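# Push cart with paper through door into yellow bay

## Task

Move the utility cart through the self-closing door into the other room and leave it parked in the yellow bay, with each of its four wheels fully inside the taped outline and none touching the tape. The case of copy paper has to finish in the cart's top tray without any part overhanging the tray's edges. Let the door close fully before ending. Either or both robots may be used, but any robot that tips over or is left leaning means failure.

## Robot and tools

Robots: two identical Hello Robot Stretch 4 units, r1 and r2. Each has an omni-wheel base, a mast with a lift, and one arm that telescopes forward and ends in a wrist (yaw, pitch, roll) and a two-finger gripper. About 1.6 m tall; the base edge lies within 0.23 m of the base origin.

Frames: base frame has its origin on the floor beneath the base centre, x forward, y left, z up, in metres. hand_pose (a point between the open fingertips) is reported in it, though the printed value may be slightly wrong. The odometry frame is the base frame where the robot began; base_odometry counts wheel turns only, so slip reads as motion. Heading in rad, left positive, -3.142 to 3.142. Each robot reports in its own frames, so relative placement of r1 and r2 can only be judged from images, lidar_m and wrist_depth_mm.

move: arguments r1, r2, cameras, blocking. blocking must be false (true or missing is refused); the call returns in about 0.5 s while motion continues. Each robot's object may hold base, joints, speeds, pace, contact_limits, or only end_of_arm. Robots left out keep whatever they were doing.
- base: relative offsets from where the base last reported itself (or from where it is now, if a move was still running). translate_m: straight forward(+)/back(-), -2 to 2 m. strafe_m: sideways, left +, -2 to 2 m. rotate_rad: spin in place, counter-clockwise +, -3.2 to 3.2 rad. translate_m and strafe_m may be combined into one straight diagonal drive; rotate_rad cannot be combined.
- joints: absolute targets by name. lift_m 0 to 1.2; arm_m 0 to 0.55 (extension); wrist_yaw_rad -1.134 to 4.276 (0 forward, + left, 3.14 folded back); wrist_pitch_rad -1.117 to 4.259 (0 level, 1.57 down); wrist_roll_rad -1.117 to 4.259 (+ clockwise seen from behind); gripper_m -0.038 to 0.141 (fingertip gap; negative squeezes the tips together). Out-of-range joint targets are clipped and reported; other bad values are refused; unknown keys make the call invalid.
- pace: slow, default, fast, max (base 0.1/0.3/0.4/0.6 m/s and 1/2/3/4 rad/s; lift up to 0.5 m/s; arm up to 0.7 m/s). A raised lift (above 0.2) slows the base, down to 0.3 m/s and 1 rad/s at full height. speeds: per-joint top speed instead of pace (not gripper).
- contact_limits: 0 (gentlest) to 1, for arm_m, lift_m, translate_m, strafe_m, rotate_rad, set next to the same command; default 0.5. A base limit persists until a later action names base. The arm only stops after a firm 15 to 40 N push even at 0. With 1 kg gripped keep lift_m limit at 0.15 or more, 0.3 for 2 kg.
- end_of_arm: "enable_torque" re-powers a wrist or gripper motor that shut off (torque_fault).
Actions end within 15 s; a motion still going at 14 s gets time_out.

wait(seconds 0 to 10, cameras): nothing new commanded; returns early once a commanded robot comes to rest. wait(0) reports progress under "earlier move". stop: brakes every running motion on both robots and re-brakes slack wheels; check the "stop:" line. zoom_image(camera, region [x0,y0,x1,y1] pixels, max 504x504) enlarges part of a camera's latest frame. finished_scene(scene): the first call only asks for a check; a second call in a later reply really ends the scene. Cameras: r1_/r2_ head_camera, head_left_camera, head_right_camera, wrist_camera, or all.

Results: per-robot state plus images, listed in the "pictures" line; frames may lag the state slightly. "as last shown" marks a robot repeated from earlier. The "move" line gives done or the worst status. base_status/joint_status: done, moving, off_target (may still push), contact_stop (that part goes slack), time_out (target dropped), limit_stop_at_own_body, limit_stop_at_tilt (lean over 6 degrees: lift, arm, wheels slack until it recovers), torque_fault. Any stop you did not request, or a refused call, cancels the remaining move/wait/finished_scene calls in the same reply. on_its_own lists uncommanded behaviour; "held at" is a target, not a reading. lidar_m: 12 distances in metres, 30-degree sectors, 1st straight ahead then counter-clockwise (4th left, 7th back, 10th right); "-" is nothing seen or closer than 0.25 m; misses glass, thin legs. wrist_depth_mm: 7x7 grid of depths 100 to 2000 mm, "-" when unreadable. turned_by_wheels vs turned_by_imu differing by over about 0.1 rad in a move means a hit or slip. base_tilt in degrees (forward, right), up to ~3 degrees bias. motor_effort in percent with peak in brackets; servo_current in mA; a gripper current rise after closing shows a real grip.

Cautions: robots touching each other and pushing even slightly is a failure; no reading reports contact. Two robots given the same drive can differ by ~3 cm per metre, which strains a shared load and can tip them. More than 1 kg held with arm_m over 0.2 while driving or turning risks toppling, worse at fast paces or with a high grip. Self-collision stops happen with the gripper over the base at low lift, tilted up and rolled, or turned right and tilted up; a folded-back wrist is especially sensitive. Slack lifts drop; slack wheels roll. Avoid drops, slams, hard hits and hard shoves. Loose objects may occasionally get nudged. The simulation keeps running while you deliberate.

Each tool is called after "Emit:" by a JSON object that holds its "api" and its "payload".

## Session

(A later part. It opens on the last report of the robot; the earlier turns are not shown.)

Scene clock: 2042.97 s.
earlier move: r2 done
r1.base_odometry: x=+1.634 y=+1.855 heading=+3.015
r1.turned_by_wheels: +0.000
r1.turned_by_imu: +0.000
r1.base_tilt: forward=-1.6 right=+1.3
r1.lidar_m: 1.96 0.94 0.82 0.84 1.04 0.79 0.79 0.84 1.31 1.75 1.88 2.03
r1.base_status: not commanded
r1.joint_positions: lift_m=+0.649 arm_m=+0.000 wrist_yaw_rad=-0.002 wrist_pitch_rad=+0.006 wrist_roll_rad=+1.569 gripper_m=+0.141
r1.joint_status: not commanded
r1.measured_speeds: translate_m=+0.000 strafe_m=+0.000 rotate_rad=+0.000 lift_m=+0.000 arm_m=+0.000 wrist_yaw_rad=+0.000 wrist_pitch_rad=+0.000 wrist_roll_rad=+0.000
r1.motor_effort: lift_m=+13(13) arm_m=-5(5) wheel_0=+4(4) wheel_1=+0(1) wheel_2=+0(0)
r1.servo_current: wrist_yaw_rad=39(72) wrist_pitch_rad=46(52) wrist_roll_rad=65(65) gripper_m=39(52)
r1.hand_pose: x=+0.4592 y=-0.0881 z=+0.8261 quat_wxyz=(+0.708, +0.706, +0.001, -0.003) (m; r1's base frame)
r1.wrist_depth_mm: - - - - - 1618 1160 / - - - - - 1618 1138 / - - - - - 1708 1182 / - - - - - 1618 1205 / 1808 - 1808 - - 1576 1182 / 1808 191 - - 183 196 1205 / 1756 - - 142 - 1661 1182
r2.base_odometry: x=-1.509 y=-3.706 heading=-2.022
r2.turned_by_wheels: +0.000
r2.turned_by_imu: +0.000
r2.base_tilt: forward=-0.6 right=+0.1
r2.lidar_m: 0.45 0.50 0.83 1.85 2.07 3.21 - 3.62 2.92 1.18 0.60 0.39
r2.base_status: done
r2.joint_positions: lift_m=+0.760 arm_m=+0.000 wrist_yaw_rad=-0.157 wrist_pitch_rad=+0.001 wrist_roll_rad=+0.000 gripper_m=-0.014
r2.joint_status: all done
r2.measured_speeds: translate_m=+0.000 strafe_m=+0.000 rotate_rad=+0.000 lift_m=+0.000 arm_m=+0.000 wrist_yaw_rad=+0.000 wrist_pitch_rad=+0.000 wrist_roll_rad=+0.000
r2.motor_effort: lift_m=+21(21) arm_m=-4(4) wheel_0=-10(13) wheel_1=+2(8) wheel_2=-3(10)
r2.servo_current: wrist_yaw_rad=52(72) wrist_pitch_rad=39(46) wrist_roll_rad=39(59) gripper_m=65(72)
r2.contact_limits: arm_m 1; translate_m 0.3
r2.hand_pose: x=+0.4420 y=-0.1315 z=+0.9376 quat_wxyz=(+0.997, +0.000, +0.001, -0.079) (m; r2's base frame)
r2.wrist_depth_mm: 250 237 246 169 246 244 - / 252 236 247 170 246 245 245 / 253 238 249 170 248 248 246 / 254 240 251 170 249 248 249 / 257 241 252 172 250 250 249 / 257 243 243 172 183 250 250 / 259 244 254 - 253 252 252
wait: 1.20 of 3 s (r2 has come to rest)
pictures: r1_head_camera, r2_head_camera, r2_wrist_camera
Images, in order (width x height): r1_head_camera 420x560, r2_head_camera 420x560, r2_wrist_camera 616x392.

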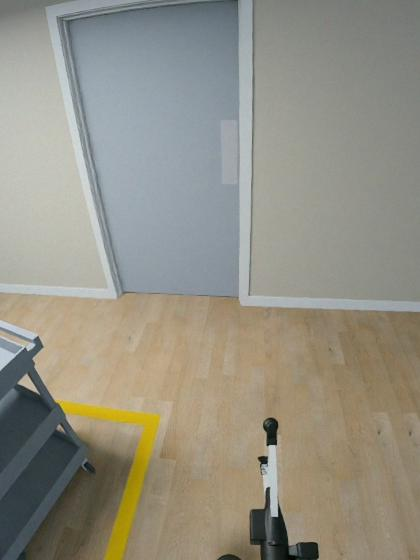

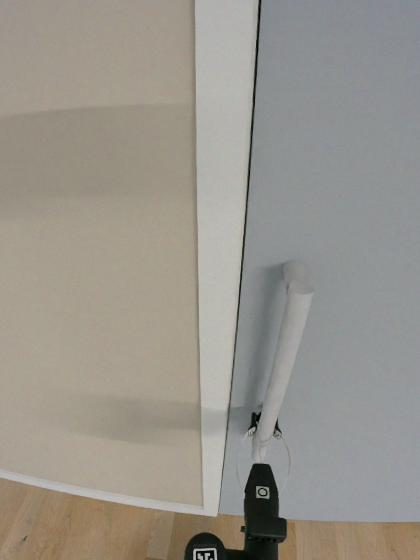

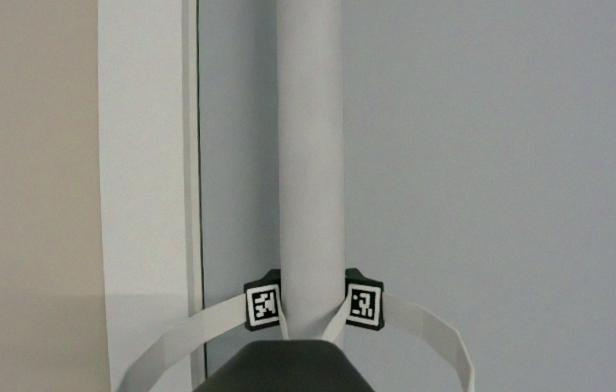

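Emit:
{"api": "move", "payload": {"blocking": false, "r2": {"base": {"translate_m": 0.025}, "joints": {"wrist_yaw_rad": -0.18}, "speeds": {"wrist_yaw_rad": 0.06}, "pace": "slow", "contact_limits": {"translate_m": 0.3}}, "cameras": []}}

Emit:
{"api": "wait", "payload": {"seconds": 2, "cameras": ["r2_head_camera", "r2_wrist_camera", "r1_head_camera"]}}

Scene clock: 2049.13 s.
move: r2 moving
r1.base_odometry: x=+1.634 y=+1.855 heading=+3.015
r1.turned_by_wheels: +0.000
r1.turned_by_imu: +0.000
r1.base_tilt: forward=-1.6 right=+1.3
r1.lidar_m: 1.97 0.95 0.83 0.85 1.06 0.79 0.78 0.86 1.31 1.75 1.90 2.02
r1.base_status: not commanded
r1.joint_positions: lift_m=+0.649 arm_m=+0.000 wrist_yaw_rad=-0.002 wrist_pitch_rad=+0.006 wrist_roll_rad=+1.569 gripper_m=+0.141
r1.joint_status: not commanded
r1.measured_speeds: translate_m=+0.000 strafe_m=+0.000 rotate_rad=+0.000 lift_m=+0.000 arm_m=+0.000 wrist_yaw_rad=+0.000 wrist_pitch_rad=+0.000 wrist_roll_rad=+0.000
r1.motor_effort: lift_m=+13(13) arm_m=-5(5) wheel_0=+4(4) wheel_1=+0(1) wheel_2=+0(0)
r1.servo_current: wrist_yaw_rad=26(65) wrist_pitch_rad=52(52) wrist_roll_rad=59(59) gripper_m=39(52)
r1.hand_pose: x=+0.4592 y=-0.0881 z=+0.8261 quat_wxyz=(+0.708, +0.706, +0.001, -0.003) (m; r1's base frame)
r1.wrist_depth_mm: - - - - - 1661 1138 / - - - - - 1661 1160 / - - - - - 1708 1182 / - - - - - 1618 1160 / 1756 - 1863 - - 1576 1182 / 1756 192 - - 182 196 1182 / 1756 - - 142 - 1576 1205
r2.base_odometry: x=-1.514 y=-3.717 heading=-2.022
r2.turned_by_wheels: +0.000
r2.turned_by_imu: +0.000
r2.base_tilt: forward=-0.7 right=+0.1
r2.lidar_m: 0.44 0.48 0.79 1.86 2.07 3.20 - 3.58 2.91 1.15 0.58 0.38
r2.base_status: translate_m moving
r2.joint_positions: lift_m=+0.760 arm_m=+0.000 wrist_yaw_rad=-0.183 wrist_pitch_rad=+0.001 wrist_roll_rad=+0.000 gripper_m=-0.014
r2.joint_status: wrist_yaw_rad moving
r2.measured_speeds: translate_m=+0.046 strafe_m=+0.001 rotate_rad=+0.000 lift_m=+0.000 arm_m=+0.000 wrist_yaw_rad=-0.023 wrist_pitch_rad=+0.000 wrist_roll_rad=+0.000
r2.motor_effort: lift_m=+21(21) arm_m=-3(4) wheel_0=+5(11) wheel_1=+5(5) wheel_2=-12(12)
r2.servo_current: wrist_yaw_rad=46(65) wrist_pitch_rad=46(46) wrist_roll_rad=39(59) gripper_m=59(72)
r2.contact_limits: arm_m 1; translate_m 0.3
r2.hand_pose: x=+0.4385 y=-0.1385 z=+0.9376 quat_wxyz=(+0.996, +0.000, +0.001, -0.091) (m; r2's base frame)
r2.wrist_depth_mm: 240 229 243 164 243 244 244 / 242 229 244 165 245 246 246 / 243 230 246 166 245 247 247 / 243 232 248 167 247 249 249 / 245 233 248 169 248 249 250 / 247 234 186 168 183 250 251 / 250 236 251 - 251 252 253
pictures: none
No camera images: "cameras" was empty.

Scene clock: 2049.93 s.
earlier move: r2 done
r1.base_odometry: x=+1.634 y=+1.855 heading=+3.015
r1.turned_by_wheels: +0.000
r1.turned_by_imu: +0.000
r1.base_tilt: forward=-1.6 right=+1.3
r1.lidar_m: 1.97 0.93 0.84 0.85 1.04 0.79 0.79 0.88 1.33 1.76 1.87 2.02
r1.base_status: not commanded
r1.joint_positions: lift_m=+0.649 arm_m=+0.000 wrist_yaw_rad=-0.002 wrist_pitch_rad=+0.006 wrist_roll_rad=+1.569 gripper_m=+0.141
r1.joint_status: not commanded
r1.measured_speeds: translate_m=+0.000 strafe_m=+0.000 rotate_rad=+0.000 lift_m=+0.000 arm_m=+0.000 wrist_yaw_rad=+0.000 wrist_pitch_rad=+0.000 wrist_roll_rad=+0.000
r1.motor_effort: lift_m=+13(13) arm_m=-5(5) wheel_0=+4(4) wheel_1=+0(1) wheel_2=+0(0)
r1.servo_current: wrist_yaw_rad=52(65) wrist_pitch_rad=39(52) wrist_roll_rad=46(59) gripper_m=46(52)
r1.hand_pose: x=+0.4592 y=-0.0881 z=+0.8261 quat_wxyz=(+0.708, +0.706, +0.001, -0.003) (m; r1's base frame)
r1.wrist_depth_mm: - - - - - 1576 1138 / - - - - - 1661 1160 / - - - - - 1618 1160 / - - - - - 1576 1205 / 1708 - 1921 - - 1618 1205 / 1756 193 - - 182 196 1182 / 1808 - - 142 - 1618 1205
r2.base_odometry: x=-1.519 y=-3.728 heading=-2.022
r2.turned_by_wheels: +0.000
r2.turned_by_imu: +0.000
r2.base_tilt: forward=-0.7 right=+0.1
r2.lidar_m: 0.42 0.47 0.78 1.86 2.06 3.17 - 3.60 2.91 1.13 0.57 0.37
r2.base_status: done
r2.joint_positions: lift_m=+0.760 arm_m=+0.000 wrist_yaw_rad=-0.186 wrist_pitch_rad=+0.001 wrist_roll_rad=+0.000 gripper_m=-0.014
r2.joint_status: all done
r2.measured_speeds: translate_m=+0.000 strafe_m=+0.000 rotate_rad=+0.000 lift_m=+0.000 arm_m=+0.000 wrist_yaw_rad=+0.000 wrist_pitch_rad=+0.000 wrist_roll_rad=+0.000
r2.motor_effort: lift_m=+21(21) arm_m=-3(4) wheel_0=+2(11) wheel_1=+4(6) wheel_2=-11(14)
r2.servo_current: wrist_yaw_rad=46(65) wrist_pitch_rad=39(46) wrist_roll_rad=52(59) gripper_m=59(72)
r2.contact_limits: arm_m 1; translate_m 0.3
r2.hand_pose: x=+0.4382 y=-0.1391 z=+0.9376 quat_wxyz=(+0.996, +0.000, +0.001, -0.093) (m; r2's base frame)
r2.wrist_depth_mm: 225 214 229 150 229 230 232 / 227 215 229 151 231 232 233 / 229 216 231 153 233 234 235 / 229 217 233 154 235 236 236 / 231 219 234 156 236 236 236 / 232 220 186 154 183 238 238 / 234 220 236 - 238 239 240
wait: 0.80 of 2 s (r2 has come to rest)
pictures: r1_head_camera, r2_head_camera, r2_wrist_camera
Images, in order (width x height): r1_head_camera 420x560, r2_head_camera 420x560, r2_wrist_camera 616x392.

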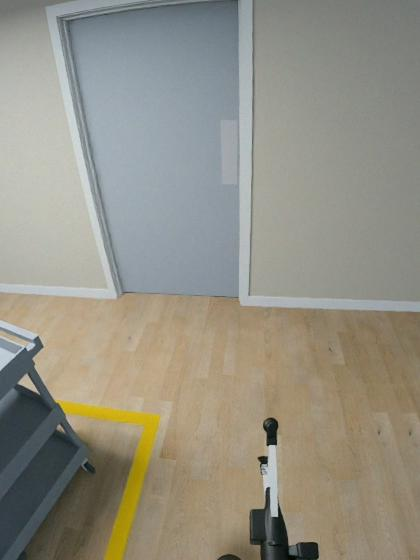

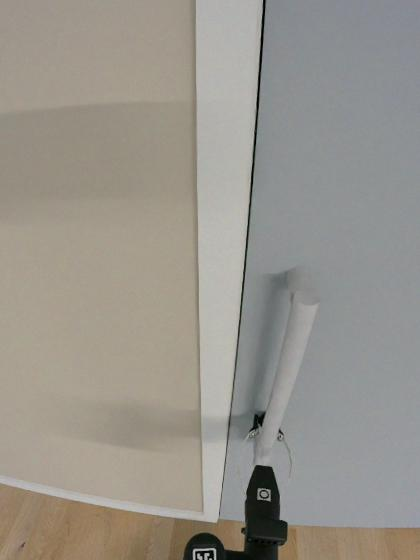

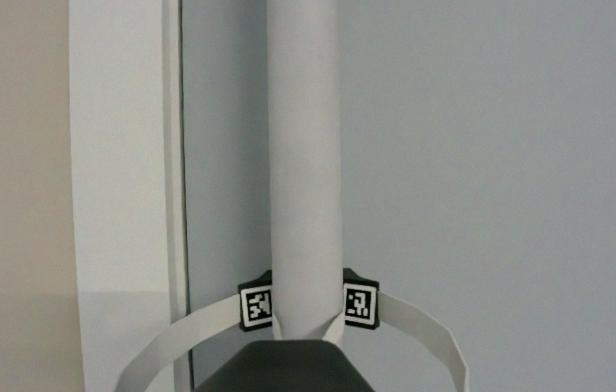

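Emit:
{"api": "move", "payload": {"r2": {"joints": {"gripper_m": 0.12}}, "blocking": false, "cameras": ["r2_head_camera", "r2_wrist_camera"]}}

Scene clock: 2073.00 s.
move: r2 moving
r1.base_odometry: x=+1.634 y=+1.855 heading=+3.015
r1.turned_by_wheels: +0.000
r1.turned_by_imu: +0.000
r1.base_tilt: forward=-1.6 right=+1.3
r1.lidar_m: 1.97 0.94 0.82 0.85 1.02 0.80 0.77 0.85 1.31 1.75 1.89 1.99
r1.base_status: not commanded
r1.joint_positions: lift_m=+0.649 arm_m=+0.000 wrist_yaw_rad=-0.002 wrist_pitch_rad=+0.006 wrist_roll_rad=+1.569 gripper_m=+0.141
r1.joint_status: not commanded
r1.measured_speeds: translate_m=+0.000 strafe_m=+0.000 rotate_rad=+0.000 lift_m=+0.000 arm_m=+0.000 wrist_yaw_rad=+0.000 wrist_pitch_rad=+0.000 wrist_roll_rad=+0.000
r1.motor_effort: lift_m=+13(13) arm_m=-5(5) wheel_0=+3(4) wheel_1=+0(1) wheel_2=+0(0)
r1.servo_current: wrist_yaw_rad=46(59) wrist_pitch_rad=52(52) wrist_roll_rad=59(59) gripper_m=46(52)
r1.hand_pose: x=+0.4592 y=-0.0881 z=+0.8261 quat_wxyz=(+0.708, +0.706, +0.001, -0.003) (m; r1's base frame)
r1.wrist_depth_mm: - - - - - 1618 1160 / - - - - - 1661 1160 / - - - - - 1661 1160 / - - - - - 1537 1182 / 1756 - 1863 - - 1576 1182 / 1756 192 - - 182 196 1205 / 1756 - - 142 - 1618 1182
r2.base_odometry: x=-1.519 y=-3.728 heading=-2.022
r2.turned_by_wheels: +0.000
r2.turned_by_imu: +0.001
r2.base_tilt: forward=-0.8 right=+0.1
r2.lidar_m: 0.44 0.50 0.78 1.86 2.07 3.17 - 3.61 2.91 1.14 0.57 0.38
r2.base_status: not commanded
r2.joint_positions: lift_m=+0.760 arm_m=+0.000 wrist_yaw_rad=-0.187 wrist_pitch_rad=+0.001 wrist_roll_rad=+0.000 gripper_m=+0.009
r2.joint_status: gripper_m moving
r2.measured_speeds: translate_m=+0.000 strafe_m=+0.000 rotate_rad=+0.000 lift_m=+0.000 arm_m=+0.000 wrist_yaw_rad=-0.002 wrist_pitch_rad=+0.000 wrist_roll_rad=+0.000
r2.motor_effort: lift_m=+21(21) arm_m=-1(4) wheel_0=+1(2) wheel_1=+4(5) wheel_2=-11(11)
r2.servo_current: wrist_yaw_rad=65(65) wrist_pitch_rad=39(46) wrist_roll_rad=52(52) gripper_m=104(104)
r2.contact_limits: arm_m 1; translate_m 0.3
r2.hand_pose: x=+0.4379 y=-0.1396 z=+0.9376 quat_wxyz=(+0.996, +0.000, +0.001, -0.094) (m; r2's base frame)
r2.wrist_depth_mm: 225 214 229 151 231 232 233 / 226 215 230 152 232 233 234 / 228 217 232 153 233 234 236 / 229 218 233 154 235 236 236 / 231 220 235 155 237 238 238 / 232 220 187 155 187 239 239 / 234 221 236 - 239 241 241
pictures: r2_head_camera, r2_wrist_camera
Images, in order (width x height): r2_head_camera 420x560, r2_wrist_camera 616x392.

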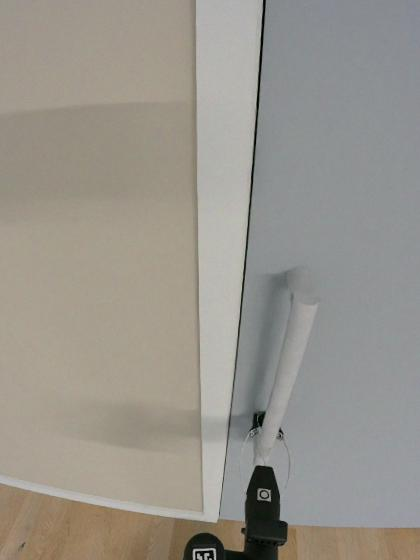

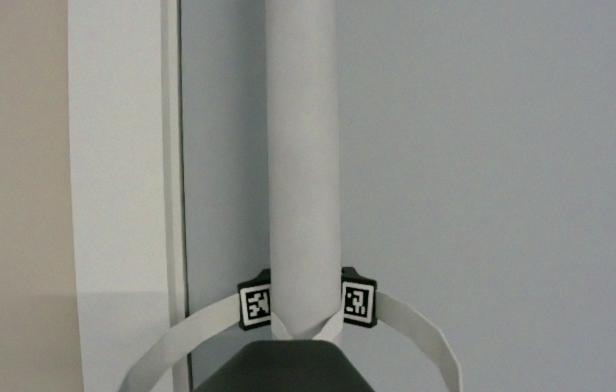

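Emit:
{"api": "wait", "payload": {"seconds": 1.5, "cameras": ["r2_wrist_camera", "r1_head_camera"]}}

Emit:
{"api": "move", "payload": {"r2": {"base": {"translate_m": -0.25}, "pace": "slow"}, "blocking": false, "cameras": []}}

Emit:
{"api": "wait", "payload": {"seconds": 3, "cameras": ["r2_wrist_camera", "r2_head_camera"]}}

Scene clock: 2077.17 s.
earlier move: r2 done
r1.base_odometry: x=+1.634 y=+1.855 heading=+3.015
r1.turned_by_wheels: +0.000
r1.turned_by_imu: +0.000
r1.base_tilt: forward=-1.6 right=+1.2
r1.lidar_m: 1.96 0.95 0.82 0.82 1.01 0.81 0.78 0.83 1.31 1.75 1.88 2.02
r1.base_status: not commanded
r1.joint_positions: lift_m=+0.649 arm_m=+0.000 wrist_yaw_rad=-0.002 wrist_pitch_rad=+0.006 wrist_roll_rad=+1.569 gripper_m=+0.141
r1.joint_status: not commanded
r1.measured_speeds: translate_m=+0.000 strafe_m=+0.000 rotate_rad=+0.000 lift_m=+0.000 arm_m=+0.000 wrist_yaw_rad=+0.000 wrist_pitch_rad=+0.000 wrist_roll_rad=+0.000
r1.motor_effort: lift_m=+13(13) arm_m=-5(5) wheel_0=+4(4) wheel_1=+0(1) wheel_2=+0(0)
r1.servo_current: wrist_yaw_rad=39(78) wrist_pitch_rad=46(52) wrist_roll_rad=52(72) gripper_m=39(52)
r1.hand_pose: x=+0.4592 y=-0.0881 z=+0.8261 quat_wxyz=(+0.708, +0.706, +0.001, -0.003) (m; r1's base frame)
r1.wrist_depth_mm: - - - - - 1661 1138 / - - - - - 1661 1160 / - - - - - 1661 1205 / - - - - - 1576 1182 / 1661 - 1808 - - 1618 1205 / 1756 192 - - 183 196 1182 / 1708 - - 142 - 1618 1205
r2.base_odometry: x=-1.519 y=-3.728 heading=-2.022
r2.turned_by_wheels: +0.000
r2.turned_by_imu: +0.001
r2.base_tilt: forward=-0.7 right=+0.1
r2.lidar_m: 0.43 0.49 0.76 1.84 2.05 3.19 - 3.59 2.90 1.15 0.58 0.37
r2.base_status: not commanded
r2.joint_positions: lift_m=+0.760 arm_m=+0.000 wrist_yaw_rad=-0.187 wrist_pitch_rad=+0.001 wrist_roll_rad=+0.000 gripper_m=+0.120
r2.joint_status: all done
r2.measured_speeds: translate_m=+0.000 strafe_m=+0.000 rotate_rad=+0.000 lift_m=+0.000 arm_m=+0.000 wrist_yaw_rad=+0.000 wrist_pitch_rad=+0.000 wrist_roll_rad=+0.000
r2.motor_effort: lift_m=+21(21) arm_m=+4(4) wheel_0=+1(2) wheel_1=+4(5) wheel_2=-11(12)
r2.servo_current: wrist_yaw_rad=46(72) wrist_pitch_rad=39(46) wrist_roll_rad=52(59) gripper_m=59(124)
r2.contact_limits: arm_m 1; translate_m 0.3
r2.hand_pose: x=+0.4379 y=-0.1396 z=+0.9376 quat_wxyz=(+0.996, +0.000, +0.001, -0.094) (m; r2's base frame)
r2.wrist_depth_mm: 225 215 229 151 230 232 232 / 227 216 230 152 232 233 235 / 228 216 233 153 233 234 236 / 230 219 234 154 236 236 237 / 231 220 234 156 236 237 239 / 232 221 189 155 187 238 240 / 234 221 236 - 239 240 241
wait: 0.00 of 1.5 s (r2 has come to rest)
pictures: r1_head_camera, r2_wrist_camera
Images, in order (width x height): r1_head_camera 420x560, r2_wrist_camera 616x392.

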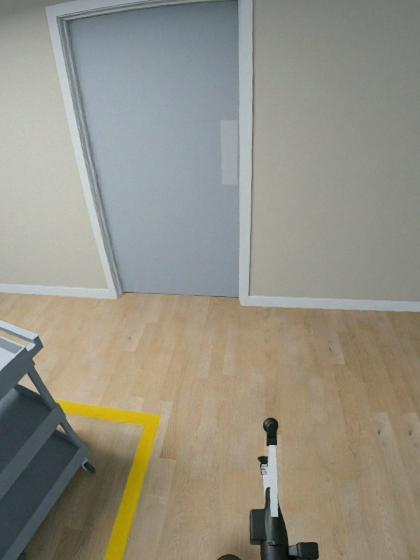

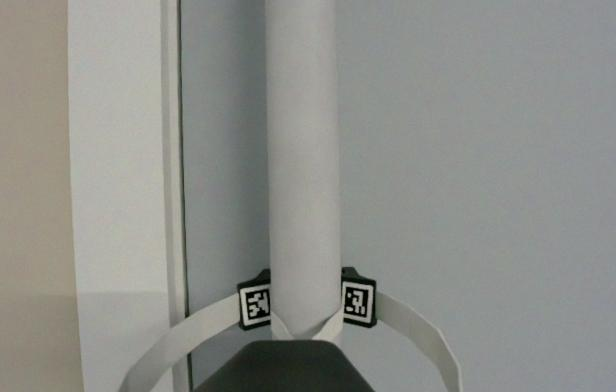

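Scene clock: 2077.67 s.
move: r2 moving
r1.base_odometry: x=+1.634 y=+1.855 heading=+3.015
r1.turned_by_wheels: +0.000
r1.turned_by_imu: +0.000
r1.base_tilt: forward=-1.6 right=+1.3
r1.lidar_m: 1.98 0.97 0.84 0.84 1.02 0.79 0.78 0.85 1.29 1.76 1.87 2.01
r1.base_status: not commanded
r1.joint_positions: lift_m=+0.649 arm_m=+0.000 wrist_yaw_rad=-0.002 wrist_pitch_rad=+0.006 wrist_roll_rad=+1.569 gripper_m=+0.141
r1.joint_status: not commanded
r1.measured_speeds: translate_m=+0.000 strafe_m=+0.000 rotate_rad=+0.000 lift_m=+0.000 arm_m=+0.000 wrist_yaw_rad=+0.000 wrist_pitch_rad=+0.000 wrist_roll_rad=+0.000
r1.motor_effort: lift_m=+13(13) arm_m=-5(5) wheel_0=+3(4) wheel_1=+0(1) wheel_2=+0(0)
r1.servo_current: wrist_yaw_rad=65(65) wrist_pitch_rad=46(52) wrist_roll_rad=52(59) gripper_m=39(52)
r1.hand_pose: x=+0.4592 y=-0.0881 z=+0.8261 quat_wxyz=(+0.708, +0.706, +0.001, -0.003) (m; r1's base frame)
r1.wrist_depth_mm: - - - - - 1576 1160 / - - - - - 1661 1160 / - - - - - 1661 1205 / - - - - - 1576 1205 / 1756 - 1863 - - 1618 1182 / 1756 191 - - 183 197 1182 / 1808 - - 142 - 1618 1205
r2.base_odometry: x=-1.514 y=-3.718 heading=-2.023
r2.turned_by_wheels: +0.000
r2.turned_by_imu: +0.000
r2.base_tilt: forward=-0.7 right=+0.1
r2.lidar_m: 0.45 0.50 0.78 1.87 2.06 3.20 - 3.62 2.90 1.15 0.59 0.39
r2.base_status: translate_m moving
r2.joint_positions: lift_m=+0.760 arm_m=+0.000 wrist_yaw_rad=-0.187 wrist_pitch_rad=+0.001 wrist_roll_rad=+0.000 gripper_m=+0.120
r2.joint_status: not commanded
r2.measured_speeds: translate_m=-0.047 strafe_m=+0.001 rotate_rad=+0.003 lift_m=+0.000 arm_m=+0.000 wrist_yaw_rad=+0.000 wrist_pitch_rad=+0.000 wrist_roll_rad=+0.000
r2.motor_effort: lift_m=+21(21) arm_m=+4(4) wheel_0=-4(10) wheel_1=-5(5) wheel_2=+4(11)
r2.servo_current: wrist_yaw_rad=59(65) wrist_pitch_rad=39(46) wrist_roll_rad=46(52) gripper_m=52(59)
r2.contact_limits: arm_m 1
r2.hand_pose: x=+0.4379 y=-0.1396 z=+0.9376 quat_wxyz=(+0.996, +0.000, +0.001, -0.094) (m; r2's base frame)
r2.wrist_depth_mm: 236 226 238 160 240 241 240 / 238 226 240 162 241 242 242 / 239 226 241 163 243 244 244 / 241 229 242 163 243 245 246 / 241 230 244 163 245 246 246 / 243 231 198 164 193 248 249 / 245 231 247 - 248 249 250
pictures: none
No camera images: "cameras" was empty.

Scene clock: 2080.67 s.
earlier move: r2 moving
r1.base_odometry: x=+1.634 y=+1.855 heading=+3.015
r1.turned_by_wheels: +0.000
r1.turned_by_imu: +0.000
r1.base_tilt: forward=-1.6 right=+1.3
r1.lidar_m: 1.98 0.95 0.83 0.84 1.02 0.79 0.78 0.87 1.28 1.75 1.88 2.04
r1.base_status: not commanded
r1.joint_positions: lift_m=+0.649 arm_m=+0.000 wrist_yaw_rad=-0.002 wrist_pitch_rad=+0.006 wrist_roll_rad=+1.569 gripper_m=+0.141
r1.joint_status: not commanded
r1.measured_speeds: translate_m=+0.000 strafe_m=+0.000 rotate_rad=+0.000 lift_m=+0.000 arm_m=+0.000 wrist_yaw_rad=+0.000 wrist_pitch_rad=+0.000 wrist_roll_rad=+0.000
r1.motor_effort: lift_m=+13(13) arm_m=-5(5) wheel_0=+3(4) wheel_1=+1(1) wheel_2=+0(0)
r1.servo_current: wrist_yaw_rad=52(65) wrist_pitch_rad=46(52) wrist_roll_rad=52(65) gripper_m=39(52)
r1.hand_pose: x=+0.4592 y=-0.0881 z=+0.8261 quat_wxyz=(+0.708, +0.706, +0.001, -0.003) (m; r1's base frame)
r1.wrist_depth_mm: - - - - - 1661 1138 / - - - - - 1661 1160 / - - - - - 1708 1182 / - - - - - 1618 1182 / 1756 - 1863 - - 1618 1182 / 1756 192 - - 182 195 1205 / 1756 - - 142 - 1576 1205
r2.base_odometry: x=-1.410 y=-3.504 heading=-2.023
r2.turned_by_wheels: +0.000
r2.turned_by_imu: +0.001
r2.base_tilt: forward=-0.7 right=+0.1
r2.lidar_m: 0.61 0.77 1.20 1.90 2.10 3.27 - 3.55 2.87 1.77 0.88 0.69
r2.base_status: translate_m moving
r2.joint_positions: lift_m=+0.760 arm_m=+0.000 wrist_yaw_rad=-0.183 wrist_pitch_rad=+0.001 wrist_roll_rad=+0.000 gripper_m=+0.120
r2.joint_status: not commanded
r2.measured_speeds: translate_m=-0.002 strafe_m=+0.000 rotate_rad=+0.000 lift_m=+0.000 arm_m=+0.000 wrist_yaw_rad=+0.000 wrist_pitch_rad=+0.000 wrist_roll_rad=+0.000
r2.motor_effort: lift_m=+21(21) arm_m=+4(4) wheel_0=+0(11) wheel_1=-5(9) wheel_2=+6(11)
r2.servo_current: wrist_yaw_rad=65(65) wrist_pitch_rad=39(46) wrist_roll_rad=46(59) gripper_m=52(59)
r2.contact_limits: arm_m 1
r2.hand_pose: x=+0.4386 y=-0.1384 z=+0.9376 quat_wxyz=(+0.996, +0.000, +0.001, -0.091) (m; r2's base frame)
r2.wrist_depth_mm: 469 466 455 389 - - - / 469 469 459 392 - - - / 477 473 459 392 - - - / 477 473 462 397 - - - / 477 477 466 402 - - - / 484 480 196 397 186 - - / - 484 469 - - - -
wait: 3.00 s; no rest
pictures: r2_head_camera, r2_wrist_camera
Images, in order (width x height): r2_head_camera 420x560, r2_wrist_camera 616x392.

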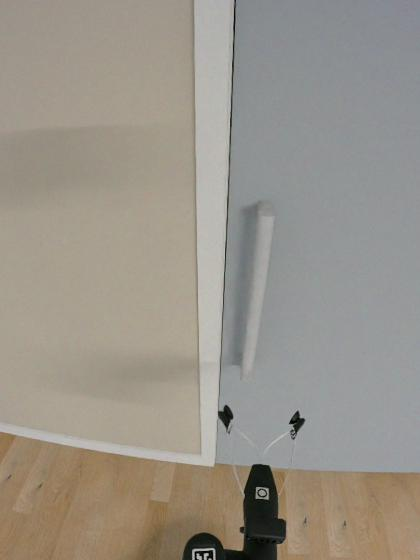

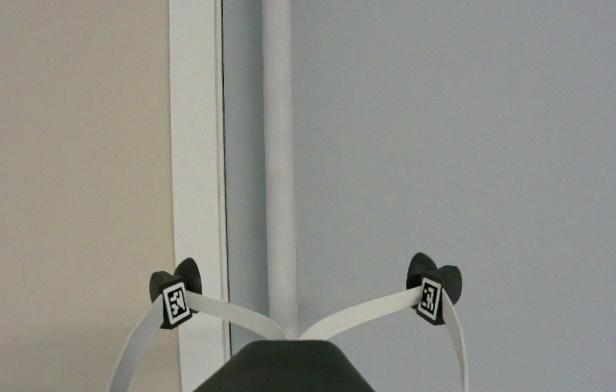

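Emit:
{"api": "wait", "payload": {"seconds": 0, "cameras": ["r1_head_left_camera", "r1_head_camera", "r2_head_camera"]}}

Scene clock: 2086.30 s.
earlier move: r2 done
r1.base_odometry: x=+1.634 y=+1.855 heading=+3.015
r1.turned_by_wheels: +0.000
r1.turned_by_imu: +0.000
r1.base_tilt: forward=-1.6 right=+1.2
r1.lidar_m: 1.95 0.94 0.84 0.85 1.03 0.81 0.77 0.84 1.33 1.75 1.87 2.02
r1.base_status: not commanded
r1.joint_positions: lift_m=+0.649 arm_m=+0.000 wrist_yaw_rad=-0.002 wrist_pitch_rad=+0.006 wrist_roll_rad=+1.569 gripper_m=+0.141
r1.joint_status: not commanded
r1.measured_speeds: translate_m=+0.000 strafe_m=+0.000 rotate_rad=+0.000 lift_m=+0.000 arm_m=+0.000 wrist_yaw_rad=+0.000 wrist_pitch_rad=+0.000 wrist_roll_rad=+0.000
r1.motor_effort: lift_m=+13(13) arm_m=-5(5) wheel_0=+4(4) wheel_1=+0(1) wheel_2=+0(0)
r1.servo_current: wrist_yaw_rad=39(72) wrist_pitch_rad=52(52) wrist_roll_rad=52(65) gripper_m=39(52)
r1.hand_pose: x=+0.4592 y=-0.0881 z=+0.8261 quat_wxyz=(+0.708, +0.706, +0.001, -0.003) (m; r1's base frame)
r1.wrist_depth_mm: - - - - - 1618 1138 / - - - - - 1618 1182 / - - - - - 1708 1182 / - - - - - 1537 1182 / 1756 - 1808 - - 1576 1182 / 1808 192 - - 183 196 1182 / 1756 - - 142 - 1618 1182
r2.base_odometry: x=-1.410 y=-3.504 heading=-2.023
r2.turned_by_wheels: +0.000
r2.turned_by_imu: +0.000
r2.base_tilt: forward=-0.6 right=+0.1
r2.lidar_m: 0.60 0.74 1.22 1.89 2.09 3.28 - 3.56 2.88 1.78 0.89 0.69
r2.base_status: done
r2.joint_positions: lift_m=+0.760 arm_m=+0.000 wrist_yaw_rad=-0.183 wrist_pitch_rad=+0.001 wrist_roll_rad=+0.000 gripper_m=+0.120
r2.joint_status: not commanded
r2.measured_speeds: translate_m=+0.000 strafe_m=+0.000 rotate_rad=+0.000 lift_m=+0.000 arm_m=+0.000 wrist_yaw_rad=+0.000 wrist_pitch_rad=+0.000 wrist_roll_rad=+0.000
r2.motor_effort: lift_m=+21(21) arm_m=+4(4) wheel_0=-3(11) wheel_1=-4(9) wheel_2=+6(11)
r2.servo_current: wrist_yaw_rad=46(65) wrist_pitch_rad=46(46) wrist_roll_rad=59(59) gripper_m=52(59)
r2.contact_limits: arm_m 1
r2.hand_pose: x=+0.4386 y=-0.1384 z=+0.9376 quat_wxyz=(+0.996, +0.000, +0.001, -0.091) (m; r2's base frame)
r2.wrist_depth_mm: 466 466 455 392 - - - / 473 473 459 392 - - - / 469 473 462 392 - - - / 480 473 462 397 - - - / 484 477 462 399 - - - / 480 484 196 399 186 - - / - 484 473 - - - -
pictures: r1_head_camera, r1_head_left_camera, r2_head_camera
Images, in order (width x height): r1_head_camera 420x560, r1_head_left_camera 420x672, r2_head_camera 420x560.

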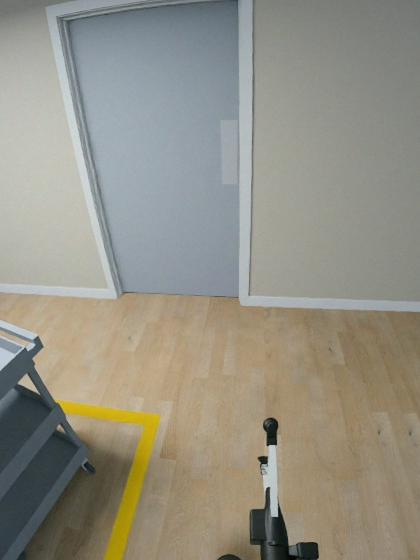

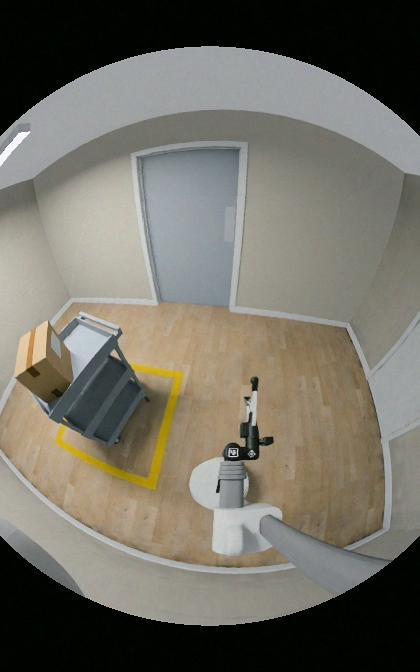

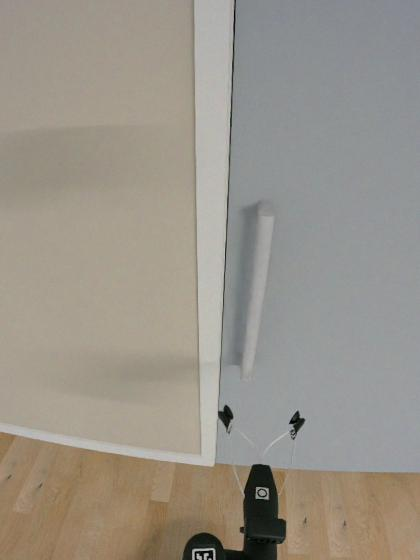

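Emit:
{"api": "zoom_image", "payload": {"camera": "r1_head_left_camera", "region": [0, 290, 210, 500]}}

Scaled by 2.400 from the camera's 420x672 image, which has a finer 600x960 frame.

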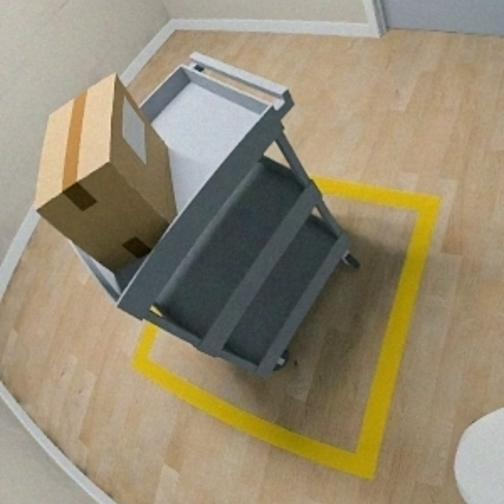

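Emit:
{"api": "finished_scene", "payload": {"scene": 1}}

This call ended nothing. Check each condition of the task against the scene as it is now, look again where you are not sure, and mend what is not met. Then call finished_scene again.

Emit:
{"api": "zoom_image", "payload": {"camera": "r1_head_left_camera", "region": [50, 340, 190, 490]}}

Scaled by 3.360 from the camera's 420x672 image, which has a finer 600x960 frame.

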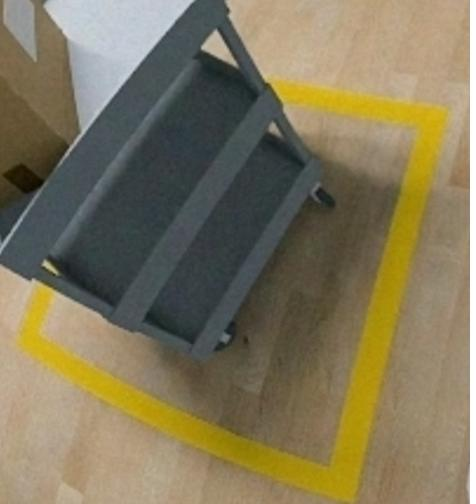

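Emit:
{"api": "finished_scene", "payload": {"scene": 1}}

The scene is finished: the task was done.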